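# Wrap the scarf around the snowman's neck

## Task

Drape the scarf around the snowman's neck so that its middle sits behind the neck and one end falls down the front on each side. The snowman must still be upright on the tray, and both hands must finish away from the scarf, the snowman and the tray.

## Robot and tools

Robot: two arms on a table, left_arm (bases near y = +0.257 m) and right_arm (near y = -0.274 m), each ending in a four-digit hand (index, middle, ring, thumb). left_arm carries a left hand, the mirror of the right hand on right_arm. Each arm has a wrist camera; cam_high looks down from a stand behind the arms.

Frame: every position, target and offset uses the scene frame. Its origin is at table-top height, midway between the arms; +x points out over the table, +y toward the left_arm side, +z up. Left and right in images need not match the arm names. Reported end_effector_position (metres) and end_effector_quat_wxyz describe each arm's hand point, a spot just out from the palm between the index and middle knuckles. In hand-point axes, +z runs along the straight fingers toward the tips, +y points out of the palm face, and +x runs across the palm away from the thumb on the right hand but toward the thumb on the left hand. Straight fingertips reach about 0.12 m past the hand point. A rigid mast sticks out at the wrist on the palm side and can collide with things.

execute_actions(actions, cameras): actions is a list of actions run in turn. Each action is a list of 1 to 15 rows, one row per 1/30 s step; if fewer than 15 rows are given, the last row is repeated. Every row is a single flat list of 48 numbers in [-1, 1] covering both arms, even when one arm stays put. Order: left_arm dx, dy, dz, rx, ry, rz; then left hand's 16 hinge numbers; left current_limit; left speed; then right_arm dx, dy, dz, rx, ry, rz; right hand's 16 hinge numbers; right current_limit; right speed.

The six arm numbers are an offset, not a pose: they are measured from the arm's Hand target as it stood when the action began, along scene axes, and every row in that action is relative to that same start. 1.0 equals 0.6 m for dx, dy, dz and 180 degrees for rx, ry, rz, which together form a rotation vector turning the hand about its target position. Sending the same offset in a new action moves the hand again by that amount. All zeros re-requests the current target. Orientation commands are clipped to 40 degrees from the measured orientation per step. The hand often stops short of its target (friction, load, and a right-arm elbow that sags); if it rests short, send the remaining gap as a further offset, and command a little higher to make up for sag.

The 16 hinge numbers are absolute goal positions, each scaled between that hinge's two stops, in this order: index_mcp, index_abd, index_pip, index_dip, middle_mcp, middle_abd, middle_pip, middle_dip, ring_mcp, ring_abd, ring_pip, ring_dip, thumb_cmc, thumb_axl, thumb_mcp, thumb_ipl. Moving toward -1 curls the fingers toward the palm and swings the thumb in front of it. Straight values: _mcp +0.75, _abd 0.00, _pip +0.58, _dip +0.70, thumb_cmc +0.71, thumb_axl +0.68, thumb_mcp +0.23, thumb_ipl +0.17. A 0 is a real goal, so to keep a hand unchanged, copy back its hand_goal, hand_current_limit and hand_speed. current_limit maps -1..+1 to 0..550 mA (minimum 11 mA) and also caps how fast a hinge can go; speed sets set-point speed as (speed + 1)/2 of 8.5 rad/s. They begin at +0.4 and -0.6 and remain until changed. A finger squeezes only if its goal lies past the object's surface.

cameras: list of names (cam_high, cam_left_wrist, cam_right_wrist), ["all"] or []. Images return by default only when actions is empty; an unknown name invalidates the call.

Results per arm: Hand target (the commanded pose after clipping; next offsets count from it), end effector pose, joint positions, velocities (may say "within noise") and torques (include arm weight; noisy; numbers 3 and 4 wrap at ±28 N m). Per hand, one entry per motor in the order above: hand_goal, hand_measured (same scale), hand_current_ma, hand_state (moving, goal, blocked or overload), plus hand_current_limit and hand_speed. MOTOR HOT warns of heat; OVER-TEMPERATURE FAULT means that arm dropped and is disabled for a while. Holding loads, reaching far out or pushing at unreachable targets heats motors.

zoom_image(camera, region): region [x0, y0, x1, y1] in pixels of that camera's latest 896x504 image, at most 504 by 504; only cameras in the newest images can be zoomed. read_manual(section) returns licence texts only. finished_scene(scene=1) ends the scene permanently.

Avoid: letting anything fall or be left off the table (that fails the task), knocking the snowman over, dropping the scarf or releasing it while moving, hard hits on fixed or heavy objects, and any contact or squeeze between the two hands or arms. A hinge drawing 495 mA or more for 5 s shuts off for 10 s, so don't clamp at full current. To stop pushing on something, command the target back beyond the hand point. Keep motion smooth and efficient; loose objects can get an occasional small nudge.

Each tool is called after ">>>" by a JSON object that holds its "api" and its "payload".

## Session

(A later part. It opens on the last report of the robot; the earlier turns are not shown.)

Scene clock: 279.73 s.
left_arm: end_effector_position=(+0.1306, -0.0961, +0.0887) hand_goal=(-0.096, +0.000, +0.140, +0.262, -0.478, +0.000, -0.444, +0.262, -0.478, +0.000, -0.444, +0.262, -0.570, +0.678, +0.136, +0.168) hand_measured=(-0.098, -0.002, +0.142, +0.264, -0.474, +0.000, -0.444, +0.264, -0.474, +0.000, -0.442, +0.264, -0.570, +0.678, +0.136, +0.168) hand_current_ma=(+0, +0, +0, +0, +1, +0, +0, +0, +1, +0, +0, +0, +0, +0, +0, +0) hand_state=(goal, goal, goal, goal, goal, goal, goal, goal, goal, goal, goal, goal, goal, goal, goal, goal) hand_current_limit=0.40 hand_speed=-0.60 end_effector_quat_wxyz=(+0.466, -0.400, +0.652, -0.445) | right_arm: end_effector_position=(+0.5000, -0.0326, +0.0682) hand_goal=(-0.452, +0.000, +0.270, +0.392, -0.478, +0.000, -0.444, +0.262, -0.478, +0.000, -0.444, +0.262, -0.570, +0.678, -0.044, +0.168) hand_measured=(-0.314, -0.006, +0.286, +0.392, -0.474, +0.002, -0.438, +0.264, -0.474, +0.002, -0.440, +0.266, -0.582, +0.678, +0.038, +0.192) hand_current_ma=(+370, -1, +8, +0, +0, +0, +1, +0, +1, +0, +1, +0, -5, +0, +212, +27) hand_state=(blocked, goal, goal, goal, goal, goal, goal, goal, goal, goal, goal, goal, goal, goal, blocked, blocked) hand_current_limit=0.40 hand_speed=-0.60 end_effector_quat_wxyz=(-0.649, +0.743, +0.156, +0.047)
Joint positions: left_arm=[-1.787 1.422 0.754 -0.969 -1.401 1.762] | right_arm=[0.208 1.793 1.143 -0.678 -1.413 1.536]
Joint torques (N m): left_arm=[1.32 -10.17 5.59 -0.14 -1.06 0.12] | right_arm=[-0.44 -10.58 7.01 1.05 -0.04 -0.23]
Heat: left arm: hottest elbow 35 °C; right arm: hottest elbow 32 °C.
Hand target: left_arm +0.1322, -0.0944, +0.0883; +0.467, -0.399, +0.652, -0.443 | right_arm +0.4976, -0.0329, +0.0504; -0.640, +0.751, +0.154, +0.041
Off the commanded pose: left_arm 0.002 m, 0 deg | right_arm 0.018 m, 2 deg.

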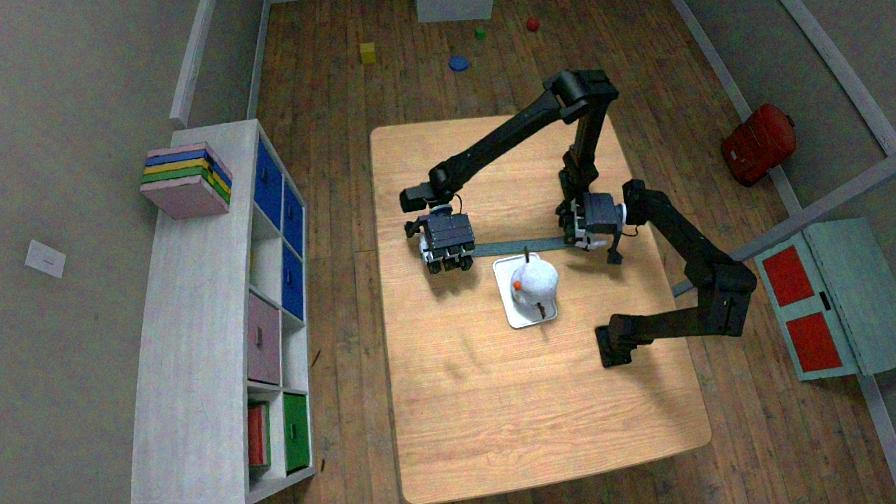

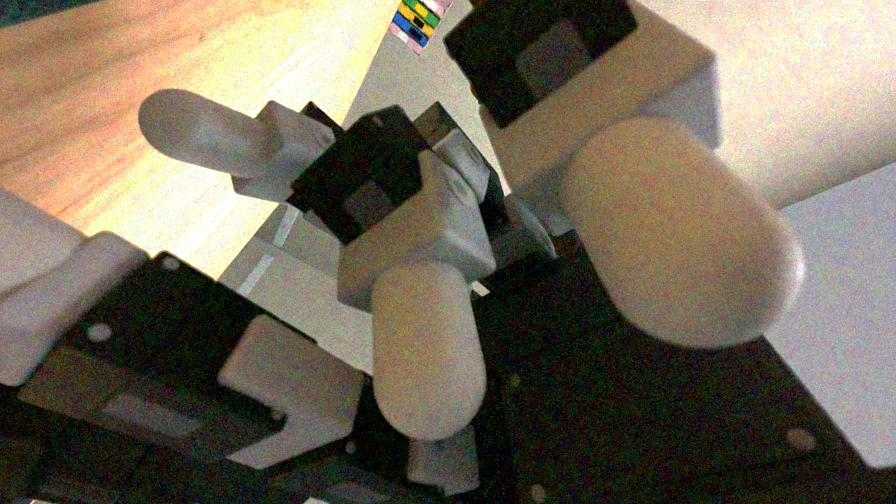

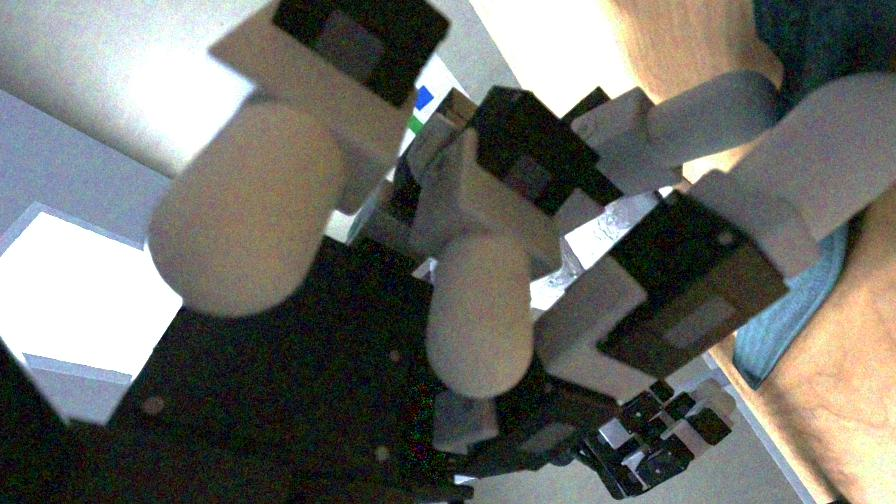

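>>> {"api": "execute_actions", "payload": {"actions": [[[0,0.01,-0.025,0,0,0,-0.096,0,0.139,0.261,-0.479,0,-0.445,0.261,-0.479,0,-0.445,0.261,-0.571,0.677,0.135,0.168,0.4,-0.6,0,0,0,0,0,0,-0.452,0,0.27,0.391,-0.479,0,-0.445,0.261,-0.479,0,-0.445,0.261,-0.571,0.677,-0.045,0.168,0.4,-0.6]],[[0,0,-0.013,0,0,0,-0.096,0,0.139,0.261,-0.479,0,-0.445,0.261,-0.479,0,-0.445,0.261,-0.571,0.677,0.135,0.168,0.4,-0.6,0,0,0,0,0,0,-0.452,0,0.27,0.391,-0.479,0,-0.445,0.261,-0.479,0,-0.445,0.261,-0.571,0.677,-0.045,0.168,0.4,-0.6]]], "cameras": ["cam_high", "cam_left_wrist"]}}

Scene clock: 302.33 s.
left_arm: end_effector_position=(+0.1319, -0.0904, +0.0697) hand_goal=(-0.096, +0.000, +0.140, +0.262, -0.478, +0.000, -0.444, +0.262, -0.478, +0.000, -0.444, +0.262, -0.570, +0.678, +0.136, +0.168) hand_measured=(-0.098, -0.002, +0.142, +0.264, -0.474, +0.000, -0.444, +0.264, -0.474, +0.000, -0.442, +0.264, -0.570, +0.678, +0.136, +0.168) hand_current_ma=(+0, +0, +0, +0, +1, +0, +0, +0, +1, +0, +0, +0, +0, +0, +0, +0) hand_state=(goal, goal, goal, goal, goal, goal, goal, goal, goal, goal, goal, goal, goal, goal, goal, goal) hand_current_limit=0.40 hand_speed=-0.60 end_effector_quat_wxyz=(+0.468, -0.399, +0.652, -0.444) | right_arm: end_effector_position=(+0.5000, -0.0326, +0.0682) hand_goal=(-0.452, +0.000, +0.270, +0.392, -0.478, +0.000, -0.444, +0.262, -0.478, +0.000, -0.444, +0.262, -0.570, +0.678, -0.044, +0.168) hand_measured=(-0.314, -0.006, +0.286, +0.392, -0.474, +0.002, -0.438, +0.264, -0.474, +0.002, -0.440, +0.266, -0.582, +0.678, +0.038, +0.192) hand_current_ma=(+370, -1, +8, +0, +0, +0, +1, +0, +1, +0, +1, +0, -5, +0, +212, +27) hand_state=(blocked, goal, goal, goal, goal, goal, goal, goal, goal, goal, goal, goal, goal, goal, blocked, blocked) hand_current_limit=0.40 hand_speed=-0.60 end_effector_quat_wxyz=(-0.649, +0.743, +0.156, +0.047)
Joint positions: left_arm=[-1.787 1.45 0.719 -0.913 -1.401 1.759] | right_arm=[0.208 1.793 1.143 -0.678 -1.413 1.536]
Joint torques (N m): left_arm=[1.2 -9.58 4.94 -0.16 -1.01 -0.09] | right_arm=[-0.44 -10.52 7.05 1.05 -0.03 -0.22]
Heat: left arm: hottest elbow 35 °C; right arm: hottest elbow 32 °C.
Hand target: left_arm +0.1322, -0.0885, +0.0656; +0.468, -0.399, +0.652, -0.443 | right_arm +0.4976, -0.0329, +0.0504; -0.640, +0.751, +0.154, +0.041
Off the commanded pose: left_arm 0.005 m, 0 deg | right_arm 0.018 m, 2 deg.
Images, in order (width x height): cam_high 896x504, cam_left_wrist 896x504.

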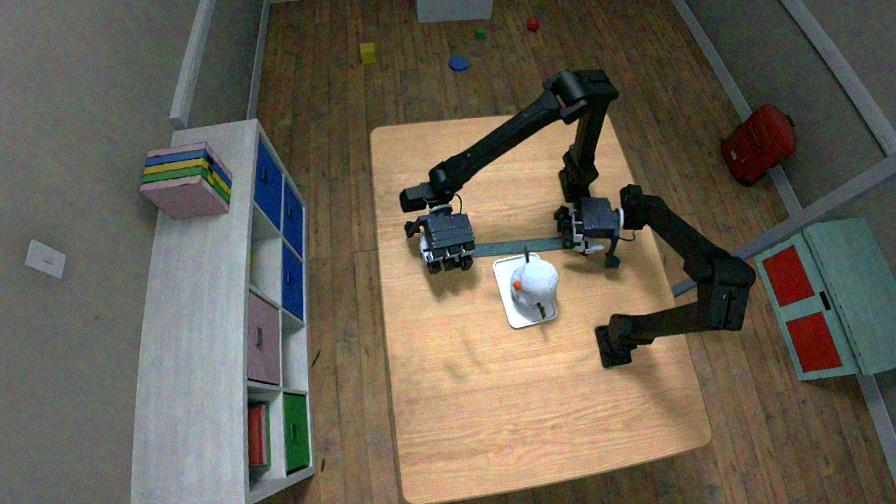

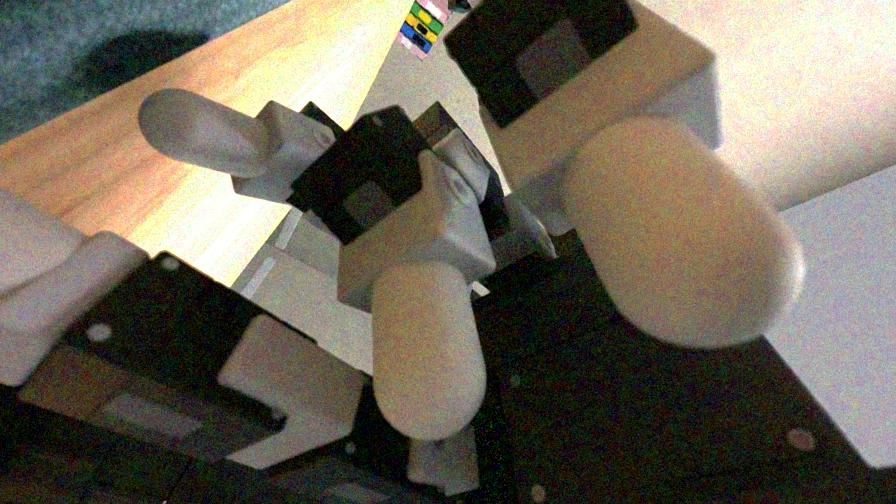

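>>> {"api": "execute_actions", "payload": {"actions": [[[0,0,-0.013,0,0,0,-0.096,0,0.139,0.261,-0.479,0,-0.445,0.261,-0.479,0,-0.445,0.261,-0.571,0.677,0.135,0.168,0.4,-0.6,0,0,0,0,0,0,-0.452,0,0.27,0.391,-0.479,0,-0.445,0.261,-0.479,0,-0.445,0.261,-0.571,0.677,-0.045,0.168,0.4,-0.6]],[[0,0,-0.015,0,0,0,-0.096,0,0.139,0.261,-0.479,0,-0.445,0.261,-0.479,0,-0.445,0.261,-0.571,0.677,0.135,0.168,0.4,-0.6,0,0,0,0,0,0,-0.452,0,0.27,0.391,-0.479,0,-0.445,0.261,-0.479,0,-0.445,0.261,-0.571,0.677,-0.045,0.168,0.4,-0.6]]], "cameras": ["cam_left_wrist"]}}

Scene clock: 315.23 s.
left_arm: end_effector_position=(+0.1314, -0.0957, +0.0631) hand_goal=(-0.096, +0.000, +0.140, +0.262, -0.478, +0.000, -0.444, +0.262, -0.478, +0.000, -0.444, +0.262, -0.570, +0.678, +0.136, +0.168) hand_measured=(-0.098, -0.004, +0.140, +0.262, -0.474, +0.000, -0.444, +0.264, -0.474, +0.000, -0.442, +0.264, -0.602, +0.678, +0.140, +0.168) hand_current_ma=(+0, -1, +0, +0, +1, +0, +0, +0, +1, +0, +0, +0, -28, +0, +1, +0) hand_state=(goal, goal, goal, goal, goal, goal, goal, goal, goal, goal, goal, goal, blocked, goal, goal, goal) hand_current_limit=0.40 hand_speed=-0.60 end_effector_quat_wxyz=(+0.463, -0.404, +0.646, -0.452) | right_arm: end_effector_position=(+0.5000, -0.0326, +0.0682) hand_goal=(-0.452, +0.000, +0.270, +0.392, -0.478, +0.000, -0.444, +0.262, -0.478, +0.000, -0.444, +0.262, -0.570, +0.678, -0.044, +0.168) hand_measured=(-0.314, -0.006, +0.286, +0.392, -0.474, +0.002, -0.438, +0.264, -0.474, +0.002, -0.440, +0.266, -0.582, +0.678, +0.038, +0.192) hand_current_ma=(+370, -1, +8, +0, +0, +0, +1, +0, +1, +0, +1, +0, -5, +0, +212, +27) hand_state=(blocked, goal, goal, goal, goal, goal, goal, goal, goal, goal, goal, goal, goal, goal, blocked, blocked) hand_current_limit=0.40 hand_speed=-0.60 end_effector_quat_wxyz=(-0.649, +0.743, +0.156, +0.047)
Joint positions: left_arm=[-1.787 1.469 0.713 -0.864 -1.407 1.758] | right_arm=[0.208 1.793 1.143 -0.678 -1.413 1.536]
Joint torques (N m): left_arm=[0.62 -7.82 4.01 0.09 -0.81 -0.07] | right_arm=[-0.5 -10.52 7.01 1.06 -0.04 -0.22]
Heat: left arm: hottest elbow 34 °C; right arm: hottest elbow 32 °C.
Hand target: left_arm +0.1322, -0.0884, +0.0487; +0.468, -0.399, +0.652, -0.443 | right_arm +0.4976, -0.0329, +0.0504; -0.640, +0.751, +0.154, +0.041
Off the commanded pose: left_arm 0.016 m, 1 deg | right_arm 0.018 m, 2 deg.
Images, in order (width x height): cam_left_wrist 896x504.

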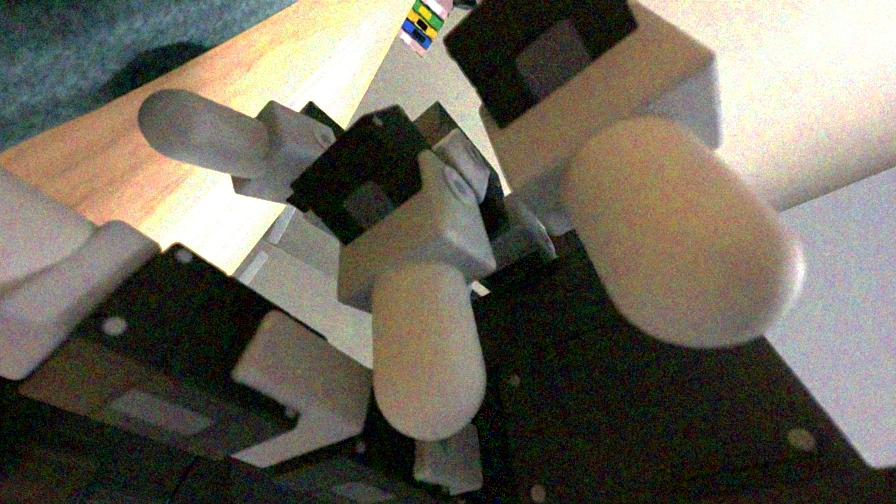

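>>> {"api": "execute_actions", "payload": {"actions": [[[0,0.01,0.02,0,0,0,-0.096,0,0.139,0.261,-0.479,0,-0.445,0.261,-0.479,0,-0.445,0.261,-0.571,0.677,0.135,0.168,0.4,-0.6,0,0,0,0,0,0,-0.452,0,0.27,0.391,-0.479,0,-0.445,0.261,-0.479,0,-0.445,0.261,-0.571,0.677,-0.045,0.168,0.4,-0.6]],[[0,0.01,-0.015,0,0,0,-0.096,0,0.139,0.261,-0.479,0,-0.445,0.261,-0.479,0,-0.445,0.261,-0.571,0.677,0.135,0.168,0.4,-0.6,0,0,0,0,0,0,-0.452,0,0.27,0.391,-0.479,0,-0.445,0.261,-0.479,0,-0.445,0.261,-0.571,0.677,-0.045,0.168,0.4,-0.6]]], "cameras": ["cam_left_wrist"]}}

Scene clock: 320.53 s.
left_arm: end_effector_position=(+0.1330, -0.0890, +0.0637) hand_goal=(-0.096, +0.000, +0.140, +0.262, -0.478, +0.000, -0.444, +0.262, -0.478, +0.000, -0.444, +0.262, -0.570, +0.678, +0.136, +0.168) hand_measured=(-0.098, -0.002, +0.140, +0.262, -0.474, +0.000, -0.444, +0.264, -0.474, +0.000, -0.442, +0.264, -0.580, +0.678, +0.138, +0.168) hand_current_ma=(+0, +0, +0, +0, +1, +0, +0, +0, +1, +0, +0, +0, -4, +0, +1, +0) hand_state=(goal, goal, goal, goal, goal, goal, goal, goal, goal, goal, goal, goal, goal, goal, goal, goal) hand_current_limit=0.40 hand_speed=-0.60 end_effector_quat_wxyz=(+0.460, -0.411, +0.642, -0.455) | right_arm: end_effector_position=(+0.5000, -0.0326, +0.0682) hand_goal=(-0.452, +0.000, +0.270, +0.392, -0.478, +0.000, -0.444, +0.262, -0.478, +0.000, -0.444, +0.262, -0.570, +0.678, -0.044, +0.168) hand_measured=(-0.314, -0.006, +0.286, +0.392, -0.474, +0.002, -0.438, +0.264, -0.474, +0.002, -0.440, +0.266, -0.582, +0.678, +0.038, +0.192) hand_current_ma=(+370, -1, +8, +0, +0, +0, +1, +0, +1, +0, +1, +0, -5, +0, +212, +27) hand_state=(blocked, goal, goal, goal, goal, goal, goal, goal, goal, goal, goal, goal, goal, goal, blocked, blocked) hand_current_limit=0.40 hand_speed=-0.60 end_effector_quat_wxyz=(-0.649, +0.743, +0.156, +0.047)
Joint positions: left_arm=[-1.787 1.455 0.698 -0.895 -1.407 1.71] | right_arm=[0.208 1.793 1.143 -0.678 -1.413 1.536]
Joint torques (N m): left_arm=[0.67 -8.94 3.48 -0.61 -0.76 -0.01] | right_arm=[-0.32 -10.58 7.01 1.06 -0.03 -0.22]
Heat: left arm: hottest elbow 34 °C; right arm: hottest elbow 32 °C.
Hand target: left_arm +0.1322, -0.0763, +0.0517; +0.468, -0.399, +0.652, -0.443 | right_arm +0.4976, -0.0329, +0.0504; -0.640, +0.751, +0.154, +0.041
Off the commanded pose: left_arm 0.017 m, 2 deg | right_arm 0.018 m, 2 deg.
Images, in order (width x height): cam_left_wrist 896x504.

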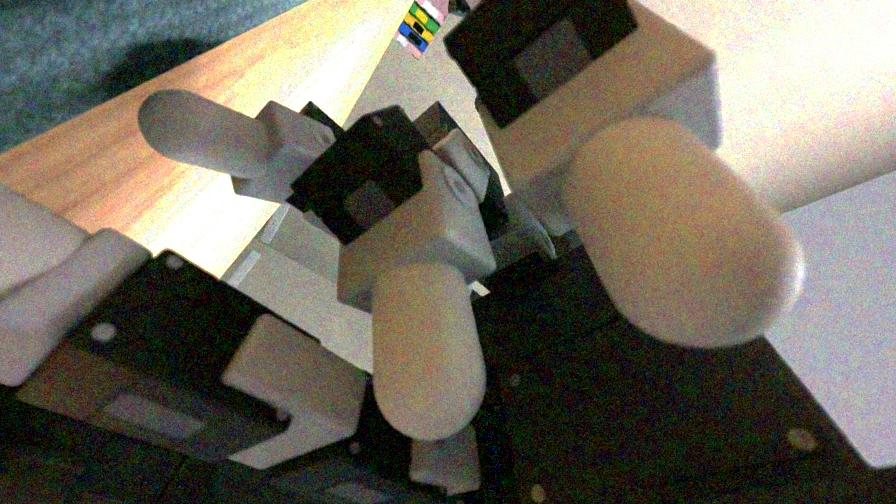

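>>> {"api": "execute_actions", "payload": {"actions": [[[0,0.008,0.035,0,0,0,-0.096,0,0.139,0.261,-0.479,0,-0.445,0.261,-0.479,0,-0.445,0.261,-0.571,0.677,0.135,0.168,0.4,-0.6,0,0,0,0,0,0,-0.452,0,0.27,0.391,-0.479,0,-0.445,0.261,-0.479,0,-0.445,0.261,-0.571,0.677,-0.045,0.168,0.4,-0.6]],[[0,0,-0.015,0,0,0,-0.096,0,0.139,0.261,-0.479,0,-0.445,0.261,-0.479,0,-0.445,0.261,-0.571,0.677,0.135,0.168,0.4,-0.6,0,0,0,0,0,0,-0.452,0,0.27,0.391,-0.479,0,-0.445,0.261,-0.479,0,-0.445,0.261,-0.571,0.677,-0.045,0.168,0.4,-0.6]],[[0,0,-0.017,0,0,0,-0.096,0,0.139,0.261,-0.479,0,-0.445,0.261,-0.479,0,-0.445,0.261,-0.571,0.677,0.135,0.168,0.4,-0.6,0,0,0,0,0,0,-0.452,0,0.27,0.391,-0.479,0,-0.445,0.261,-0.479,0,-0.445,0.261,-0.571,0.677,-0.045,0.168,0.4,-0.6]]], "cameras": ["cam_left_wrist"]}}

Scene clock: 328.80 s.
left_arm: end_effector_position=(+0.1359, -0.0756, +0.0632) hand_goal=(-0.096, +0.000, +0.140, +0.262, -0.478, +0.000, -0.444, +0.262, -0.478, +0.000, -0.444, +0.262, -0.570, +0.678, +0.136, +0.168) hand_measured=(-0.100, -0.004, +0.138, +0.260, -0.474, +0.000, -0.444, +0.264, -0.474, +0.000, -0.442, +0.264, -0.586, +0.678, +0.140, +0.170) hand_current_ma=(-1, -1, +0, +0, +1, +0, +0, +0, +1, +0, +0, +0, -9, +0, +1, +0) hand_state=(goal, goal, goal, goal, goal, goal, goal, goal, goal, goal, goal, goal, goal, goal, goal, goal) hand_current_limit=0.40 hand_speed=-0.60 end_effector_quat_wxyz=(+0.468, -0.405, +0.647, -0.446) | right_arm: end_effector_position=(+0.5000, -0.0326, +0.0682) hand_goal=(-0.452, +0.000, +0.270, +0.392, -0.478, +0.000, -0.444, +0.262, -0.478, +0.000, -0.444, +0.262, -0.570, +0.678, -0.044, +0.168) hand_measured=(-0.314, -0.006, +0.286, +0.392, -0.474, +0.002, -0.438, +0.264, -0.474, +0.002, -0.440, +0.266, -0.582, +0.678, +0.038, +0.192) hand_current_ma=(+370, -1, +8, +0, +0, +0, +1, +0, +1, +0, +1, +0, -5, +0, +212, +27) hand_state=(blocked, goal, goal, goal, goal, goal, goal, goal, goal, goal, goal, goal, goal, goal, blocked, blocked) hand_current_limit=0.40 hand_speed=-0.60 end_effector_quat_wxyz=(-0.649, +0.743, +0.156, +0.047)
Joint positions: left_arm=[-1.787 1.44 0.68 -0.938 -1.405 1.692] | right_arm=[0.208 1.793 1.143 -0.678 -1.413 1.536]
Joint torques (N m): left_arm=[0.5 -8.29 4.37 -0.17 -0.81 -0.09] | right_arm=[-0.44 -10.58 7.02 1.03 -0.04 -0.23]
Heat: left arm: hottest elbow 34 °C; right arm: hottest elbow 32 °C.
Hand target: left_arm +0.1322, -0.0716, +0.0535; +0.467, -0.399, +0.652, -0.443 | right_arm +0.4976, -0.0329, +0.0504; -0.640, +0.751, +0.154, +0.041
Off the commanded pose: left_arm 0.011 m, 1 deg | right_arm 0.018 m, 2 deg.
Images, in order (width x height): cam_left_wrist 896x504.

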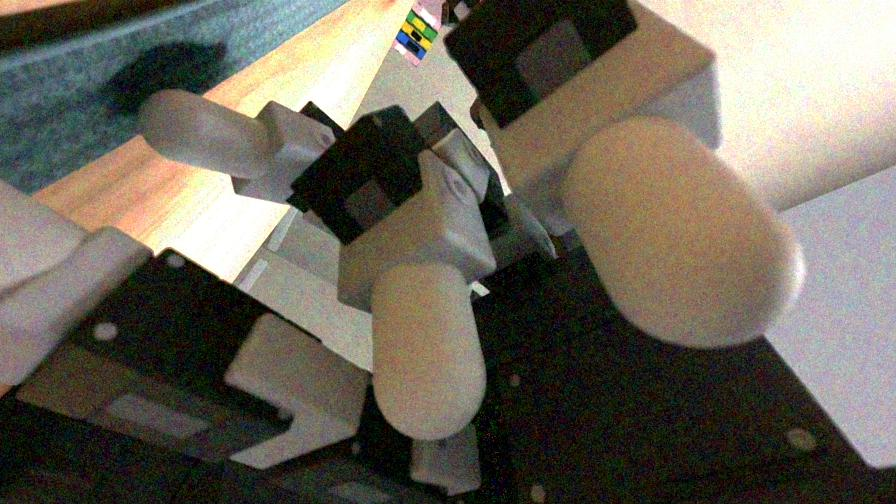

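>>> {"api": "execute_actions", "payload": {"actions": [[[0,-0.018,0.035,0,0,0,-0.096,0,0.139,0.261,-0.479,0,-0.445,0.261,-0.479,0,-0.445,0.261,-0.571,0.677,0.135,0.168,0.4,-0.6,0,0,0,0,0,0,-0.452,0,0.27,0.391,-0.479,0,-0.445,0.261,-0.479,0,-0.445,0.261,-0.571,0.677,-0.045,0.168,0.4,-0.6]],[[0,0,-0.017,0,0,0,-0.096,0,0.139,0.261,-0.479,0,-0.445,0.261,-0.479,0,-0.445,0.261,-0.571,0.677,0.135,0.168,0.4,-0.6,0,0,0,0,0,0,-0.452,0,0.27,0.391,-0.479,0,-0.445,0.261,-0.479,0,-0.445,0.261,-0.571,0.677,-0.045,0.168,0.4,-0.6]],[[0,0,-0.022,0,0,0,-0.096,0,0.139,0.261,-0.479,0,-0.445,0.261,-0.479,0,-0.445,0.261,-0.571,0.677,0.135,0.168,0.4,-0.6,0,0,0,0,0,0,-0.452,0,0.27,0.391,-0.479,0,-0.445,0.261,-0.479,0,-0.445,0.261,-0.571,0.677,-0.045,0.168,0.4,-0.6]]], "cameras": ["cam_left_wrist"]}}

Scene clock: 340.63 s.
left_arm: end_effector_position=(+0.1360, -0.0799, +0.0617) hand_goal=(-0.096, +0.000, +0.140, +0.262, -0.478, +0.000, -0.444, +0.262, -0.478, +0.000, -0.444, +0.262, -0.570, +0.678, +0.136, +0.168) hand_measured=(-0.104, -0.018, +0.132, +0.256, -0.474, +0.000, -0.444, +0.264, -0.474, +0.000, -0.442, +0.264, -0.614, +0.676, +0.146, +0.170) hand_current_ma=(-2, -8, -3, -1, +1, +0, +0, +0, +1, +0, +0, +0, -48, +0, +5, +1) hand_state=(goal, goal, goal, goal, goal, goal, goal, goal, goal, goal, goal, goal, blocked, goal, goal, goal) hand_current_limit=0.40 hand_speed=-0.60 end_effector_quat_wxyz=(+0.469, -0.401, +0.646, -0.450) | right_arm: end_effector_position=(+0.5000, -0.0326, +0.0682) hand_goal=(-0.452, +0.000, +0.270, +0.392, -0.478, +0.000, -0.444, +0.262, -0.478, +0.000, -0.444, +0.262, -0.570, +0.678, -0.044, +0.168) hand_measured=(-0.314, -0.006, +0.286, +0.392, -0.474, +0.002, -0.438, +0.264, -0.474, +0.002, -0.440, +0.266, -0.582, +0.678, +0.038, +0.192) hand_current_ma=(+370, -1, +8, +0, +0, +0, +1, +0, +1, +0, +1, +0, -5, +0, +212, +27) hand_state=(blocked, goal, goal, goal, goal, goal, goal, goal, goal, goal, goal, goal, goal, goal, blocked, blocked) hand_current_limit=0.40 hand_speed=-0.60 end_effector_quat_wxyz=(-0.649, +0.743, +0.156, +0.047)
Joint positions: left_arm=[-1.787 1.449 0.68 -0.898 -1.414 1.725] | right_arm=[0.208 1.793 1.143 -0.678 -1.413 1.536]
Joint torques (N m): left_arm=[0.91 -6.95 5.75 0.08 -0.43 0] | right_arm=[-0.38 -10.58 7.02 1.02 -0.03 -0.22]
Heat: left arm: hottest elbow 34 °C; right arm: hottest elbow 32 °C.
Hand target: left_arm +0.1322, -0.0825, +0.0511; +0.467, -0.399, +0.652, -0.443 | right_arm +0.4976, -0.0329, +0.0504; -0.640, +0.751, +0.154, +0.041
Off the commanded pose: left_arm 0.012 m, 1 deg | right_arm 0.018 m, 2 deg.
Images, in order (width x height): cam_left_wrist 896x504.

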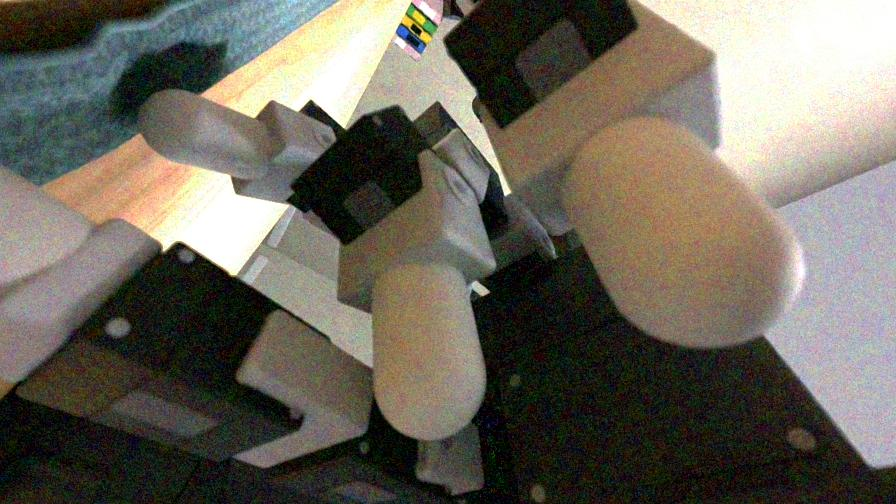

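>>> {"api": "execute_actions", "payload": {"actions": [[[0,0,0.003,0,0,0,-0.178,0,0.182,0.304,-0.479,0,-0.445,0.261,-0.479,0,-0.445,0.261,-0.571,0.677,0.101,0.168,0.4,-0.6,0,0,0,0,0,0,-0.452,0,0.27,0.391,-0.479,0,-0.445,0.261,-0.479,0,-0.445,0.261,-0.571,0.677,-0.045,0.168,0.4,-0.6]],[[0,0,0,0,0,0,-0.274,0,0.226,0.348,-0.479,0,-0.445,0.261,-0.479,0,-0.445,0.261,-0.571,0.677,0.056,0.168,0.4,-0.6,0,0,0,0,0,0,-0.452,0,0.27,0.391,-0.479,0,-0.445,0.261,-0.479,0,-0.445,0.261,-0.571,0.677,-0.045,0.168,0.4,-0.6]],[[0,0,0,0,0,0,-0.356,0,0.27,0.391,-0.479,0,-0.445,0.261,-0.479,0,-0.445,0.261,-0.571,0.677,0.022,0.168,0.4,-0.6,0,0,0,0,0,0,-0.452,0,0.27,0.391,-0.479,0,-0.445,0.261,-0.479,0,-0.445,0.261,-0.571,0.677,-0.045,0.168,0.4,-0.6]],[[0,0,0,0,0,0,-0.452,0,0.27,0.391,-0.479,0,-0.445,0.261,-0.479,0,-0.445,0.261,-0.571,0.677,-0.045,0.168,0.4,-0.6,0,0,0,0,0,0,-0.452,0,0.27,0.391,-0.479,0,-0.445,0.261,-0.479,0,-0.445,0.261,-0.571,0.677,-0.045,0.168,0.4,-0.6]]], "cameras": ["cam_left_wrist"]}}

Scene clock: 348.13 s.
left_arm: end_effector_position=(+0.1381, -0.0813, +0.0650) hand_goal=(-0.452, +0.000, +0.270, +0.392, -0.478, +0.000, -0.444, +0.262, -0.478, +0.000, -0.444, +0.262, -0.570, +0.678, -0.044, +0.168) hand_measured=(-0.304, -0.020, +0.284, +0.388, -0.474, +0.000, -0.444, +0.264, -0.474, +0.000, -0.442, +0.264, -0.600, +0.676, +0.048, +0.188) hand_current_ma=(+385, -10, +7, -1, +1, +0, +0, +0, +1, +0, +0, +0, -26, +0, +272, +20) hand_state=(blocked, goal, goal, goal, goal, goal, goal, goal, goal, goal, goal, goal, blocked, goal, blocked, goal) hand_current_limit=0.40 hand_speed=-0.60 end_effector_quat_wxyz=(+0.474, -0.398, +0.639, -0.457) | right_arm: end_effector_position=(+0.5000, -0.0326, +0.0682) hand_goal=(-0.452, +0.000, +0.270, +0.392, -0.478, +0.000, -0.444, +0.262, -0.478, +0.000, -0.444, +0.262, -0.570, +0.678, -0.044, +0.168) hand_measured=(-0.314, -0.006, +0.286, +0.392, -0.474, +0.002, -0.438, +0.264, -0.474, +0.002, -0.440, +0.266, -0.582, +0.678, +0.038, +0.192) hand_current_ma=(+370, -1, +8, +0, +0, +0, +1, +0, +1, +0, +1, +0, -5, +0, +212, +27) hand_state=(blocked, goal, goal, goal, goal, goal, goal, goal, goal, goal, goal, goal, goal, goal, blocked, blocked) hand_current_limit=0.40 hand_speed=-0.60 end_effector_quat_wxyz=(-0.649, +0.743, +0.156, +0.047)
Joint positions: left_arm=[-1.787 1.449 0.68 -0.895 -1.435 1.724] | right_arm=[0.208 1.793 1.143 -0.678 -1.413 1.536]
Joint velocities: left_arm=[within noise] | right_arm=[-0.005 0.005 0.012 -0.051 0.066 0.022]
Joint torques (N m): left_arm=[1.08 -7.36 5.86 -0.23 0.42 -0.01] | right_arm=[-0.38 -10.52 7.04 1.06 -0.03 -0.22]
Heat: left arm: hottest elbow 34 °C; right arm: hottest elbow 32 °C.
Hand target: left_arm +0.1322, -0.0824, +0.0529; +0.467, -0.399, +0.652, -0.443 | right_arm +0.4976, -0.0329, +0.0504; -0.640, +0.751, +0.154, +0.042
Off the commanded pose: left_arm 0.013 m, 2 deg | right_arm 0.018 m, 2 deg.
Images, in order (width x height): cam_left_wrist 896x504.

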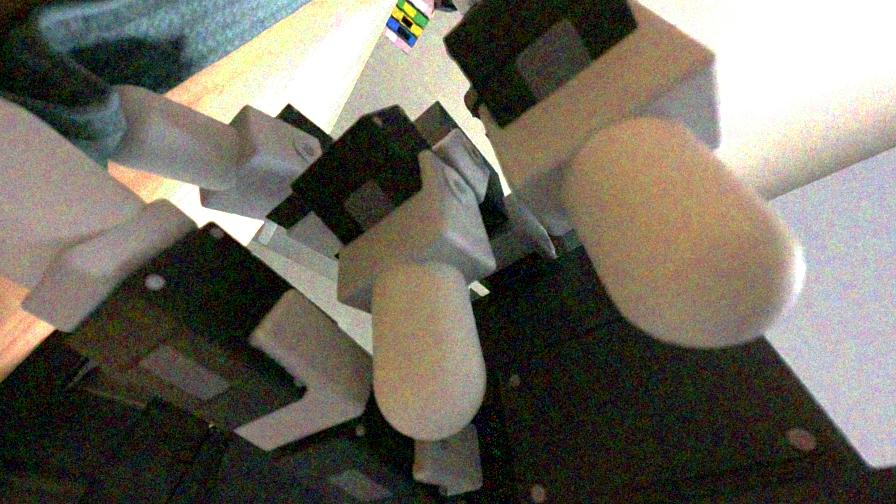

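>>> {"api": "execute_actions", "payload": {"actions": [[[0,0,0.03,0,0,0,-0.452,0,0.27,0.391,-0.479,0,-0.445,0.261,-0.479,0,-0.445,0.261,-0.571,0.677,-0.045,0.168,0.4,-0.6,-0.015,0,0.03,0,0,0,-0.452,0,0.27,0.391,-0.479,0,-0.445,0.261,-0.479,0,-0.445,0.261,-0.571,0.677,-0.045,0.168,0.4,-0.6]],[[0,0,0.04,0,0,0,-0.452,0,0.27,0.391,-0.479,0,-0.445,0.261,-0.479,0,-0.445,0.261,-0.571,0.677,-0.045,0.168,0.4,-0.6,-0.015,0,0.04,0,0,0,-0.452,0,0.27,0.391,-0.479,0,-0.445,0.261,-0.479,0,-0.445,0.261,-0.571,0.677,-0.045,0.168,0.4,-0.6]],[[0,0,0.04,0,0,0,-0.452,0,0.27,0.391,-0.479,0,-0.445,0.261,-0.479,0,-0.445,0.261,-0.571,0.677,-0.045,0.168,0.4,-0.6,-0.015,0,0.04,0,0,0,-0.452,0,0.27,0.391,-0.479,0,-0.445,0.261,-0.479,0,-0.445,0.261,-0.571,0.677,-0.045,0.168,0.4,-0.6]]], "cameras": ["all"]}}

>>> {"api": "zoom_image", "payload": {"camera": "cam_high", "region": [400, 160, 680, 340]}}

Scene clock: 355.37 s.
left_arm: end_effector_position=(+0.1376, -0.0646, +0.1053) hand_goal=(-0.452, +0.000, +0.270, +0.392, -0.478, +0.000, -0.444, +0.262, -0.478, +0.000, -0.444, +0.262, -0.570, +0.678, -0.044, +0.168) hand_measured=(-0.322, +0.012, +0.304, +0.406, -0.474, +0.000, -0.444, +0.264, -0.474, +0.000, -0.442, +0.264, -0.594, +0.678, +0.046, +0.190) hand_current_ma=(+344, +3, +30, +7, +1, +0, +0, +0, +1, +0, +0, +0, -16, +0, +259, +26) hand_state=(blocked, goal, blocked, goal, goal, goal, goal, goal, goal, goal, goal, goal, blocked, goal, blocked, blocked) hand_current_limit=0.40 hand_speed=-0.60 end_effector_quat_wxyz=(+0.479, -0.388, +0.659, -0.431) | right_arm: end_effector_position=(+0.4760, -0.0375, +0.1153) hand_goal=(-0.452, +0.000, +0.270, +0.392, -0.478, +0.000, -0.444, +0.262, -0.478, +0.000, -0.444, +0.262, -0.570, +0.678, -0.044, +0.168) hand_measured=(-0.350, +0.006, +0.296, +0.402, -0.474, +0.002, -0.438, +0.264, -0.474, +0.002, -0.440, +0.266, -0.580, +0.678, +0.016, +0.192) hand_current_ma=(+216, +1, +18, +4, +0, +0, +1, +0, +1, +0, +1, +0, -3, +0, +121, +25) hand_state=(blocked, goal, blocked, goal, goal, goal, goal, goal, goal, goal, goal, goal, goal, goal, blocked, blocked) hand_current_limit=0.40 hand_speed=-0.60 end_effector_quat_wxyz=(-0.640, +0.751, +0.154, +0.050)
Joint positions: left_arm=[-1.787 1.333 0.72 -1.088 -1.399 1.744] | right_arm=[0.212 1.653 1.106 -0.739 -1.386 1.579]
Joint torques (N m): left_arm=[0.79 -8.88 9.61 -0.9 -1.01 -0.04] | right_arm=[0.03 -11.4 8.29 0.31 -0.99 -0.06]
Heat: left arm: hottest elbow 34 °C; right arm: hottest elbow 32 °C.
Hand target: left_arm +0.1322, -0.0825, +0.1189; +0.467, -0.399, +0.652, -0.443 | right_arm +0.4706, -0.0329, +0.1164; -0.640, +0.751, +0.154, +0.042
Off the commanded pose: left_arm 0.023 m, 2 deg | right_arm 0.007 m, 1 deg.

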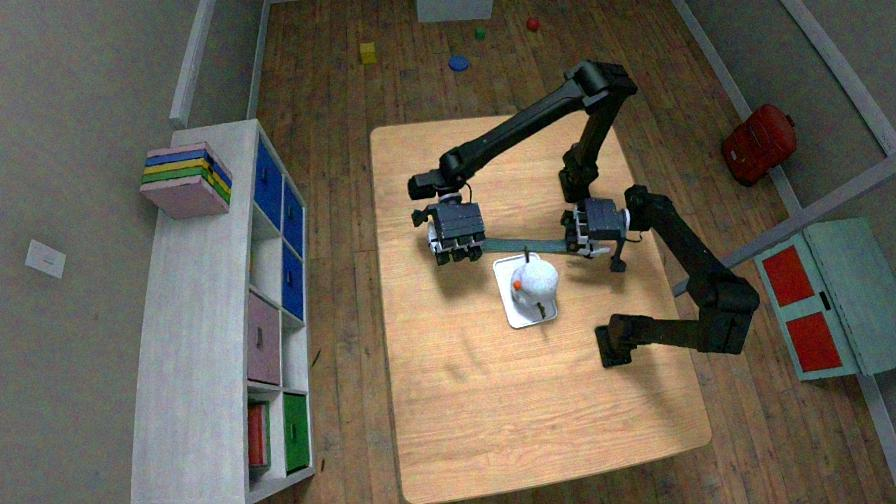

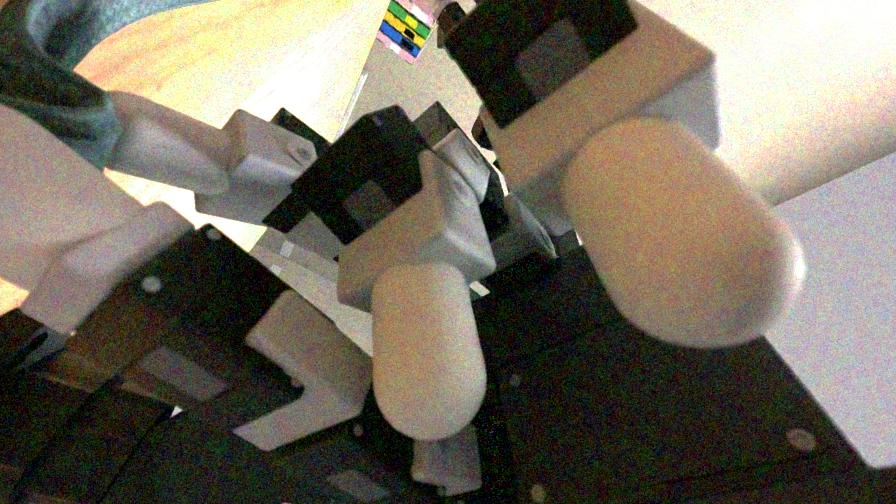

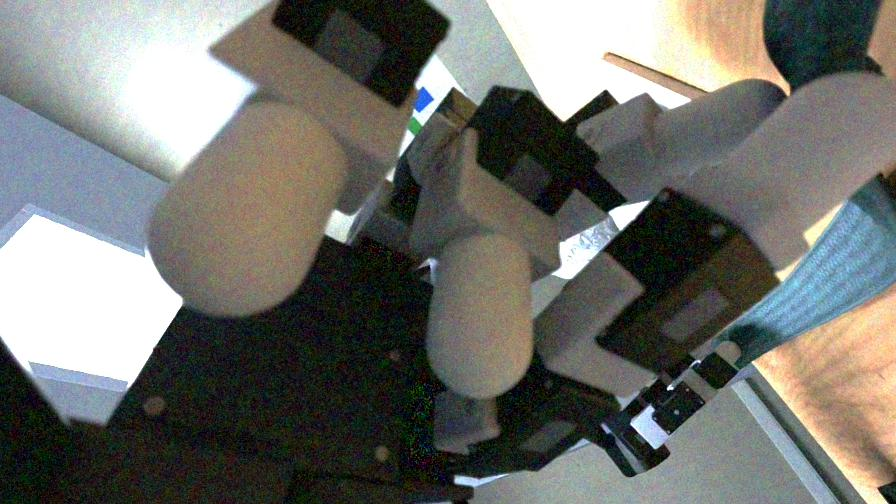

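Scaled by 1.800 from the camera's 896x504 image, which has a finer 1280x720 frame.

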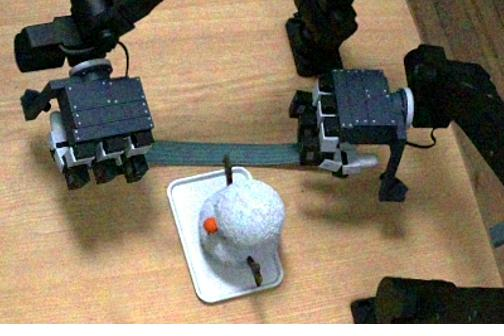

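>>> {"api": "zoom_image", "payload": {"camera": "cam_right_wrist", "region": [480, 40, 780, 340]}}

>>> {"api": "zoom_image", "payload": {"camera": "cam_high", "region": [490, 230, 580, 340]}}

Scaled by 1.680 from the camera's 896x504 image, which has a finer 1280x720 frame.

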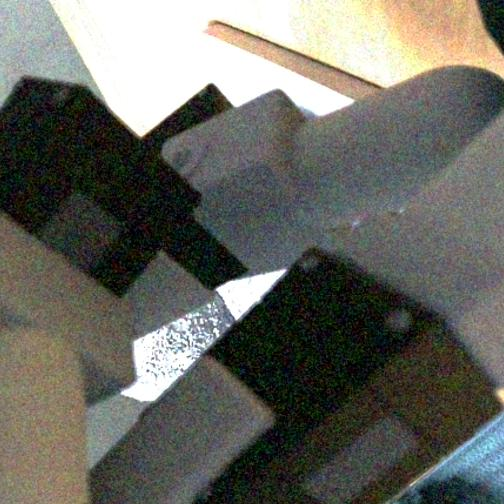

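Scaled by 4.582 from the camera's 896x504 image, which has a finer 1280x720 frame.

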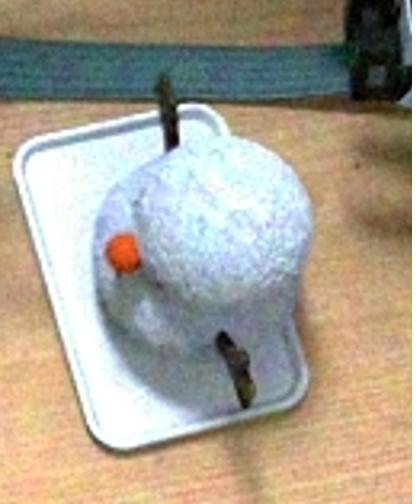

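>>> {"api": "execute_actions", "payload": {"actions": [[[0,0.005,0.047,0,0,0,-0.452,0,0.27,0.391,-0.479,0,-0.445,0.261,-0.479,0,-0.445,0.261,-0.571,0.677,-0.045,0.168,0.4,-0.6,0.002,0,0.048,0,0,0,-0.452,0,0.27,0.391,-0.479,0,-0.445,0.261,-0.479,0,-0.445,0.261,-0.571,0.677,-0.045,0.168,0.4,-0.6]],[[0,0.005,0.047,0,0,0,-0.452,0,0.27,0.391,-0.479,0,-0.445,0.261,-0.479,0,-0.445,0.261,-0.571,0.677,-0.045,0.168,0.4,-0.6,0.002,0,0.048,0,0,0,-0.452,0,0.27,0.391,-0.479,0,-0.445,0.261,-0.479,0,-0.445,0.261,-0.571,0.677,-0.045,0.168,0.4,-0.6]],[[0,0.005,0.047,0,0,0,-0.452,0,0.27,0.391,-0.479,0,-0.445,0.261,-0.479,0,-0.445,0.261,-0.571,0.677,-0.045,0.168,0.4,-0.6,0.002,0,0.048,0,0,0,-0.452,0,0.27,0.391,-0.479,0,-0.445,0.261,-0.479,0,-0.445,0.261,-0.571,0.677,-0.045,0.168,0.4,-0.6]],[[0,0.005,0.047,0,0,0,-0.452,0,0.27,0.391,-0.479,0,-0.445,0.261,-0.479,0,-0.445,0.261,-0.571,0.677,-0.045,0.168,0.4,-0.6,0.002,0,0.048,0,0,0,-0.452,0,0.27,0.391,-0.479,0,-0.445,0.261,-0.479,0,-0.445,0.261,-0.571,0.677,-0.045,0.168,0.4,-0.6]],[[0,0.005,0.047,0,0,0,-0.452,0,0.27,0.391,-0.479,0,-0.445,0.261,-0.479,0,-0.445,0.261,-0.571,0.677,-0.045,0.168,0.4,-0.6,0.002,0,0.048,0,0,0,-0.452,0,0.27,0.391,-0.479,0,-0.445,0.261,-0.479,0,-0.445,0.261,-0.571,0.677,-0.045,0.168,0.4,-0.6]]], "cameras": ["all"]}}

>>> {"api": "zoom_image", "payload": {"camera": "cam_high", "region": [400, 160, 680, 340]}}

Scene clock: 412.83 s.
left_arm: end_effector_position=(+0.1400, -0.0523, +0.2410) hand_goal=(-0.452, +0.000, +0.270, +0.392, -0.478, +0.000, -0.444, +0.262, -0.478, +0.000, -0.444, +0.262, -0.570, +0.678, -0.044, +0.168) hand_measured=(-0.324, +0.014, +0.304, +0.406, -0.474, +0.000, -0.444, +0.264, -0.474, +0.000, -0.442, +0.264, -0.592, +0.678, +0.046, +0.190) hand_current_ma=(+343, +5, +31, +7, +1, +0, +0, +0, +1, +0, +0, +0, -14, +0, +259, +26) hand_state=(blocked, goal, blocked, goal, goal, goal, goal, goal, goal, goal, goal, goal, blocked, goal, blocked, blocked) hand_current_limit=0.40 hand_speed=-0.60 end_effector_quat_wxyz=(+0.484, -0.388, +0.660, -0.425) | right_arm: end_effector_position=(+0.4666, -0.0391, +0.2389) hand_goal=(-0.452, +0.000, +0.270, +0.392, -0.478, +0.000, -0.444, +0.262, -0.478, +0.000, -0.444, +0.262, -0.570, +0.678, -0.044, +0.168) hand_measured=(-0.350, +0.006, +0.296, +0.402, -0.474, +0.002, -0.438, +0.264, -0.474, +0.002, -0.440, +0.266, -0.578, +0.678, +0.016, +0.192) hand_current_ma=(+215, +1, +18, +4, +0, +0, +1, +0, +1, +0, +1, +0, -2, +0, +118, +25) hand_state=(blocked, goal, blocked, goal, goal, goal, goal, goal, goal, goal, goal, goal, goal, goal, blocked, blocked) hand_current_limit=0.40 hand_speed=-0.60 end_effector_quat_wxyz=(-0.640, +0.756, +0.133, +0.025)
Joint positions: left_arm=[-1.787 1.157 0.96 -1.569 -1.395 1.691] | right_arm=[0.212 1.534 1.314 -1.121 -1.386 1.592]
Joint torques (N m): left_arm=[-0.03 -7.41 11.45 -0.92 -1.11 -0.12] | right_arm=[-0.15 -10.81 13.81 0.18 -1.03 -0.2]
Heat: left arm: hottest elbow 37 °C; right arm: hottest elbow 32 °C.
Hand target: left_arm +0.1322, -0.0675, +0.2600; +0.467, -0.399, +0.652, -0.444 | right_arm +0.4766, -0.0329, +0.2605; -0.640, +0.751, +0.154, +0.042
Off the commanded pose: left_arm 0.026 m, 3 deg | right_arm 0.025 m, 3 deg.

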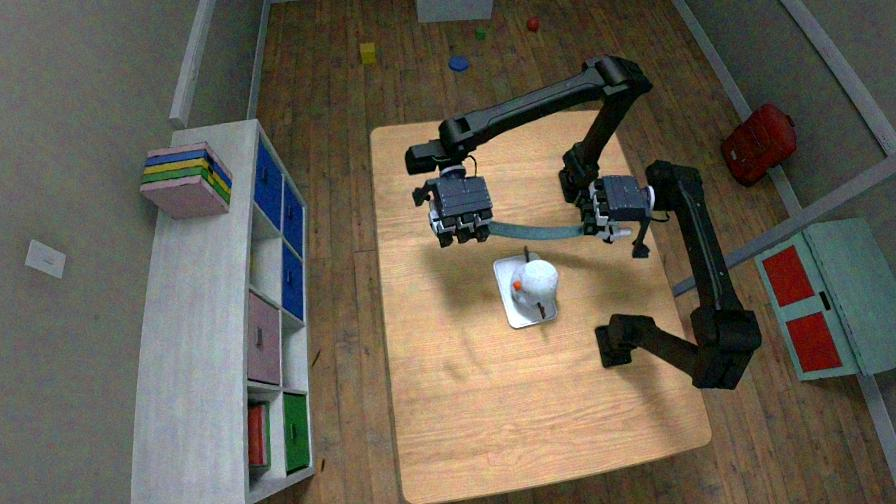

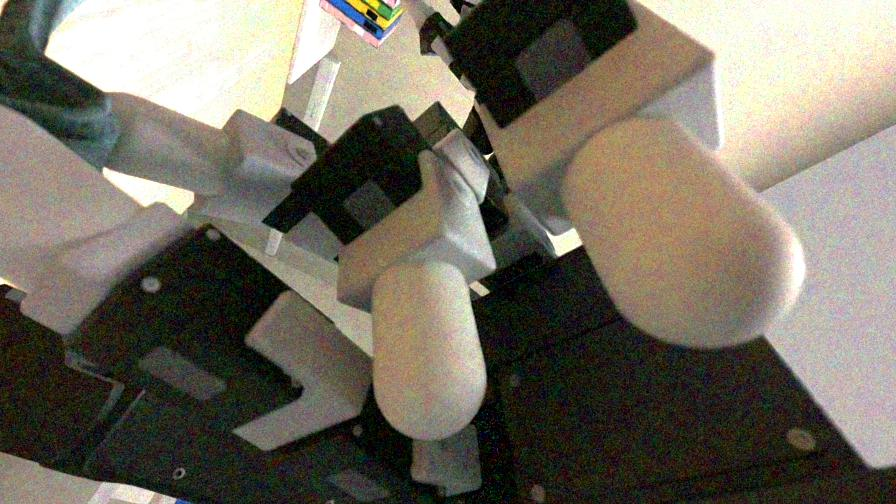

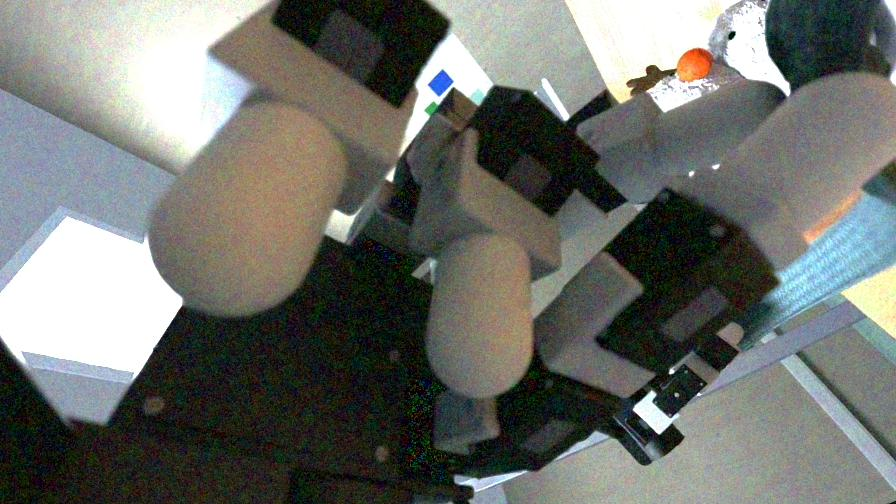

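Scaled by 1.800 from the camera's 896x504 image, which has a finer 1280x720 frame.

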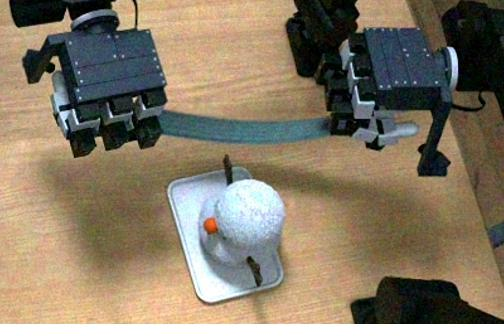

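>>> {"api": "execute_actions", "payload": {"actions": [[[0.0068,0.0477,0,0,0,-0.0178,-0.452,0,0.27,0.391,-0.479,0,-0.445,0.261,-0.479,0,-0.445,0.261,-0.571,0.677,-0.045,0.168,0.4,-0.6,-0.0055,-0.003,0,0,0,0,-0.452,0,0.27,0.391,-0.479,0,-0.445,0.261,-0.479,0,-0.445,0.261,-0.571,0.677,-0.045,0.168,0.4,-0.6]],[[0.0068,0.0477,0,0,0,-0.0178,-0.452,0,0.27,0.391,-0.479,0,-0.445,0.261,-0.479,0,-0.445,0.261,-0.571,0.677,-0.045,0.168,0.4,-0.6,-0.0055,-0.003,0,0,0,0,-0.452,0,0.27,0.391,-0.479,0,-0.445,0.261,-0.479,0,-0.445,0.261,-0.571,0.677,-0.045,0.168,0.4,-0.6]],[[0.0068,0.0477,0,0,0,-0.0178,-0.452,0,0.27,0.391,-0.479,0,-0.445,0.261,-0.479,0,-0.445,0.261,-0.571,0.677,-0.045,0.168,0.4,-0.6,-0.0055,-0.003,0,0,0,0,-0.452,0,0.27,0.391,-0.479,0,-0.445,0.261,-0.479,0,-0.445,0.261,-0.571,0.677,-0.045,0.168,0.4,-0.6]],[[0.0068,0.0477,0,0,0,-0.0178,-0.452,0,0.27,0.391,-0.479,0,-0.445,0.261,-0.479,0,-0.445,0.261,-0.571,0.677,-0.045,0.168,0.4,-0.6,-0.0055,-0.003,0,0,0,0,-0.452,0,0.27,0.391,-0.479,0,-0.445,0.261,-0.479,0,-0.445,0.261,-0.571,0.677,-0.045,0.168,0.4,-0.6]]], "cameras": ["all"]}}

>>> {"api": "zoom_image", "payload": {"camera": "cam_high", "region": [400, 160, 680, 340]}}

Scene clock: 423.03 s.
left_arm: end_effector_position=(+0.1493, +0.0469, +0.2627) hand_goal=(-0.452, +0.000, +0.270, +0.392, -0.478, +0.000, -0.444, +0.262, -0.478, +0.000, -0.444, +0.262, -0.570, +0.678, -0.044, +0.168) hand_measured=(-0.324, +0.014, +0.304, +0.406, -0.474, +0.000, -0.444, +0.264, -0.474, +0.000, -0.442, +0.264, -0.590, +0.678, +0.046, +0.190) hand_current_ma=(+341, +6, +31, +7, +1, +0, +0, +0, +1, +0, +0, +0, -13, +0, +259, +26) hand_state=(blocked, goal, blocked, goal, goal, goal, goal, goal, goal, goal, goal, goal, goal, goal, blocked, blocked) hand_current_limit=0.40 hand_speed=-0.60 end_effector_quat_wxyz=(+0.434, -0.355, +0.668, -0.489) | right_arm: end_effector_position=(+0.4591, -0.0405, +0.2441) hand_goal=(-0.452, +0.000, +0.270, +0.392, -0.478, +0.000, -0.444, +0.262, -0.478, +0.000, -0.444, +0.262, -0.570, +0.678, -0.044, +0.168) hand_measured=(-0.350, +0.006, +0.298, +0.404, -0.474, +0.002, -0.438, +0.264, -0.474, +0.002, -0.440, +0.266, -0.578, +0.678, +0.014, +0.192) hand_current_ma=(+215, +1, +19, +4, +0, +0, +1, +0, +1, +0, +1, +0, -2, +0, +116, +25) hand_state=(blocked, goal, blocked, goal, goal, goal, goal, goal, goal, goal, goal, goal, goal, goal, blocked, blocked) hand_current_limit=0.40 hand_speed=-0.60 end_effector_quat_wxyz=(-0.640, +0.755, +0.141, +0.027)
Joint positions: left_arm=[-1.878 0.642 0.732 -1.379 -1.419 2.094] | right_arm=[0.212 1.519 1.314 -1.18 -1.388 1.532]
Joint torques (N m): left_arm=[-0.5 -0.79 7.61 -0.24 -1.11 0.08] | right_arm=[-0.79 -11.28 11.63 0.17 -1.06 -0.21]
Heat: left arm: hottest elbow 36 °C; right arm: hottest elbow 32 °C.
Hand target: left_arm +0.1484, +0.0470, +0.2599; +0.415, -0.324, +0.693, -0.493 | right_arm +0.4635, -0.0401, +0.2605; -0.640, +0.751, +0.154, +0.042
Off the commanded pose: left_arm 0.003 m, 5 deg | right_arm 0.017 m, 2 deg.
joint sent to its limit (left arm) — joint 6 (wrist roll), upper limit. The joint targets are off in orientation, not in position.

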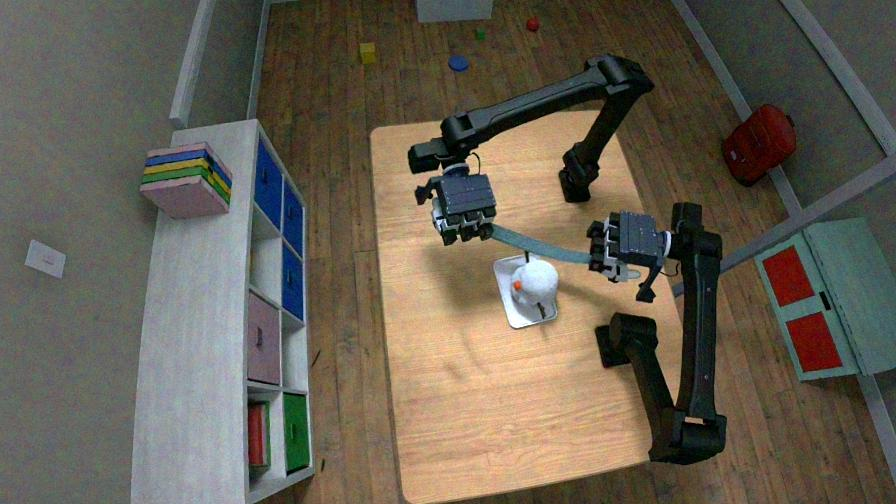

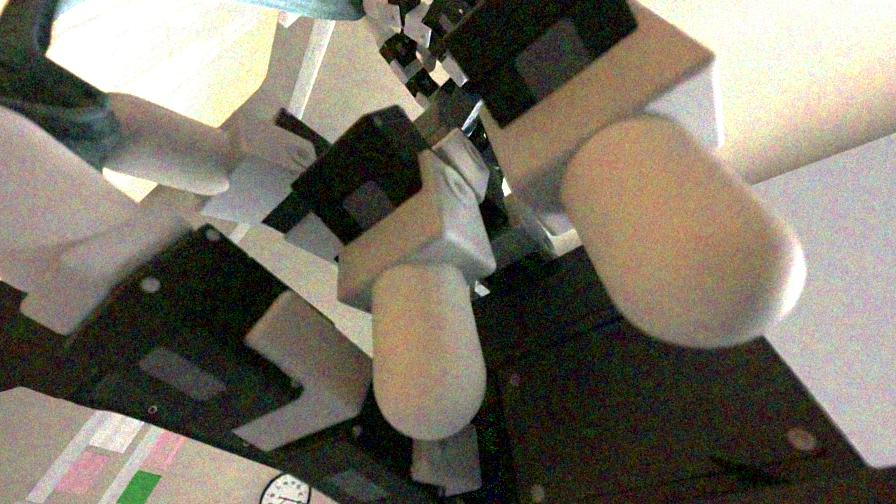

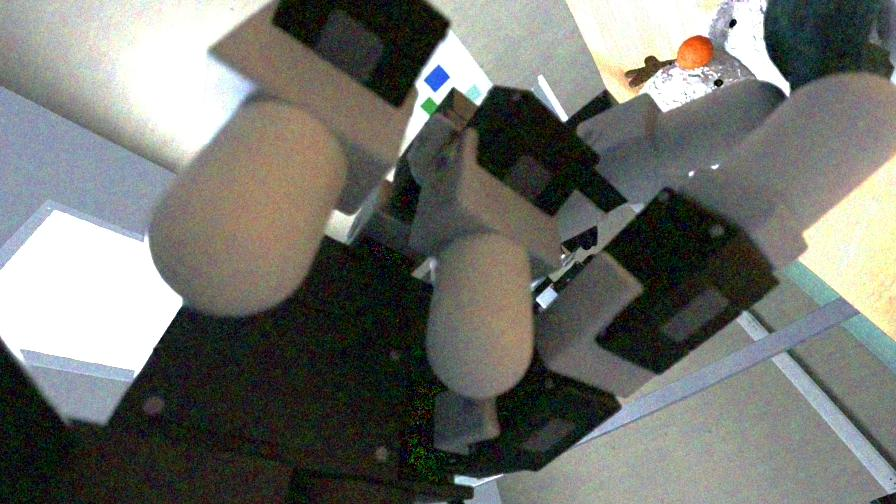

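Scaled by 1.800 from the camera's 896x504 image, which has a finer 1280x720 frame.

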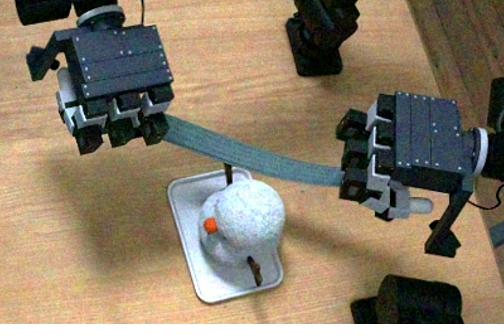

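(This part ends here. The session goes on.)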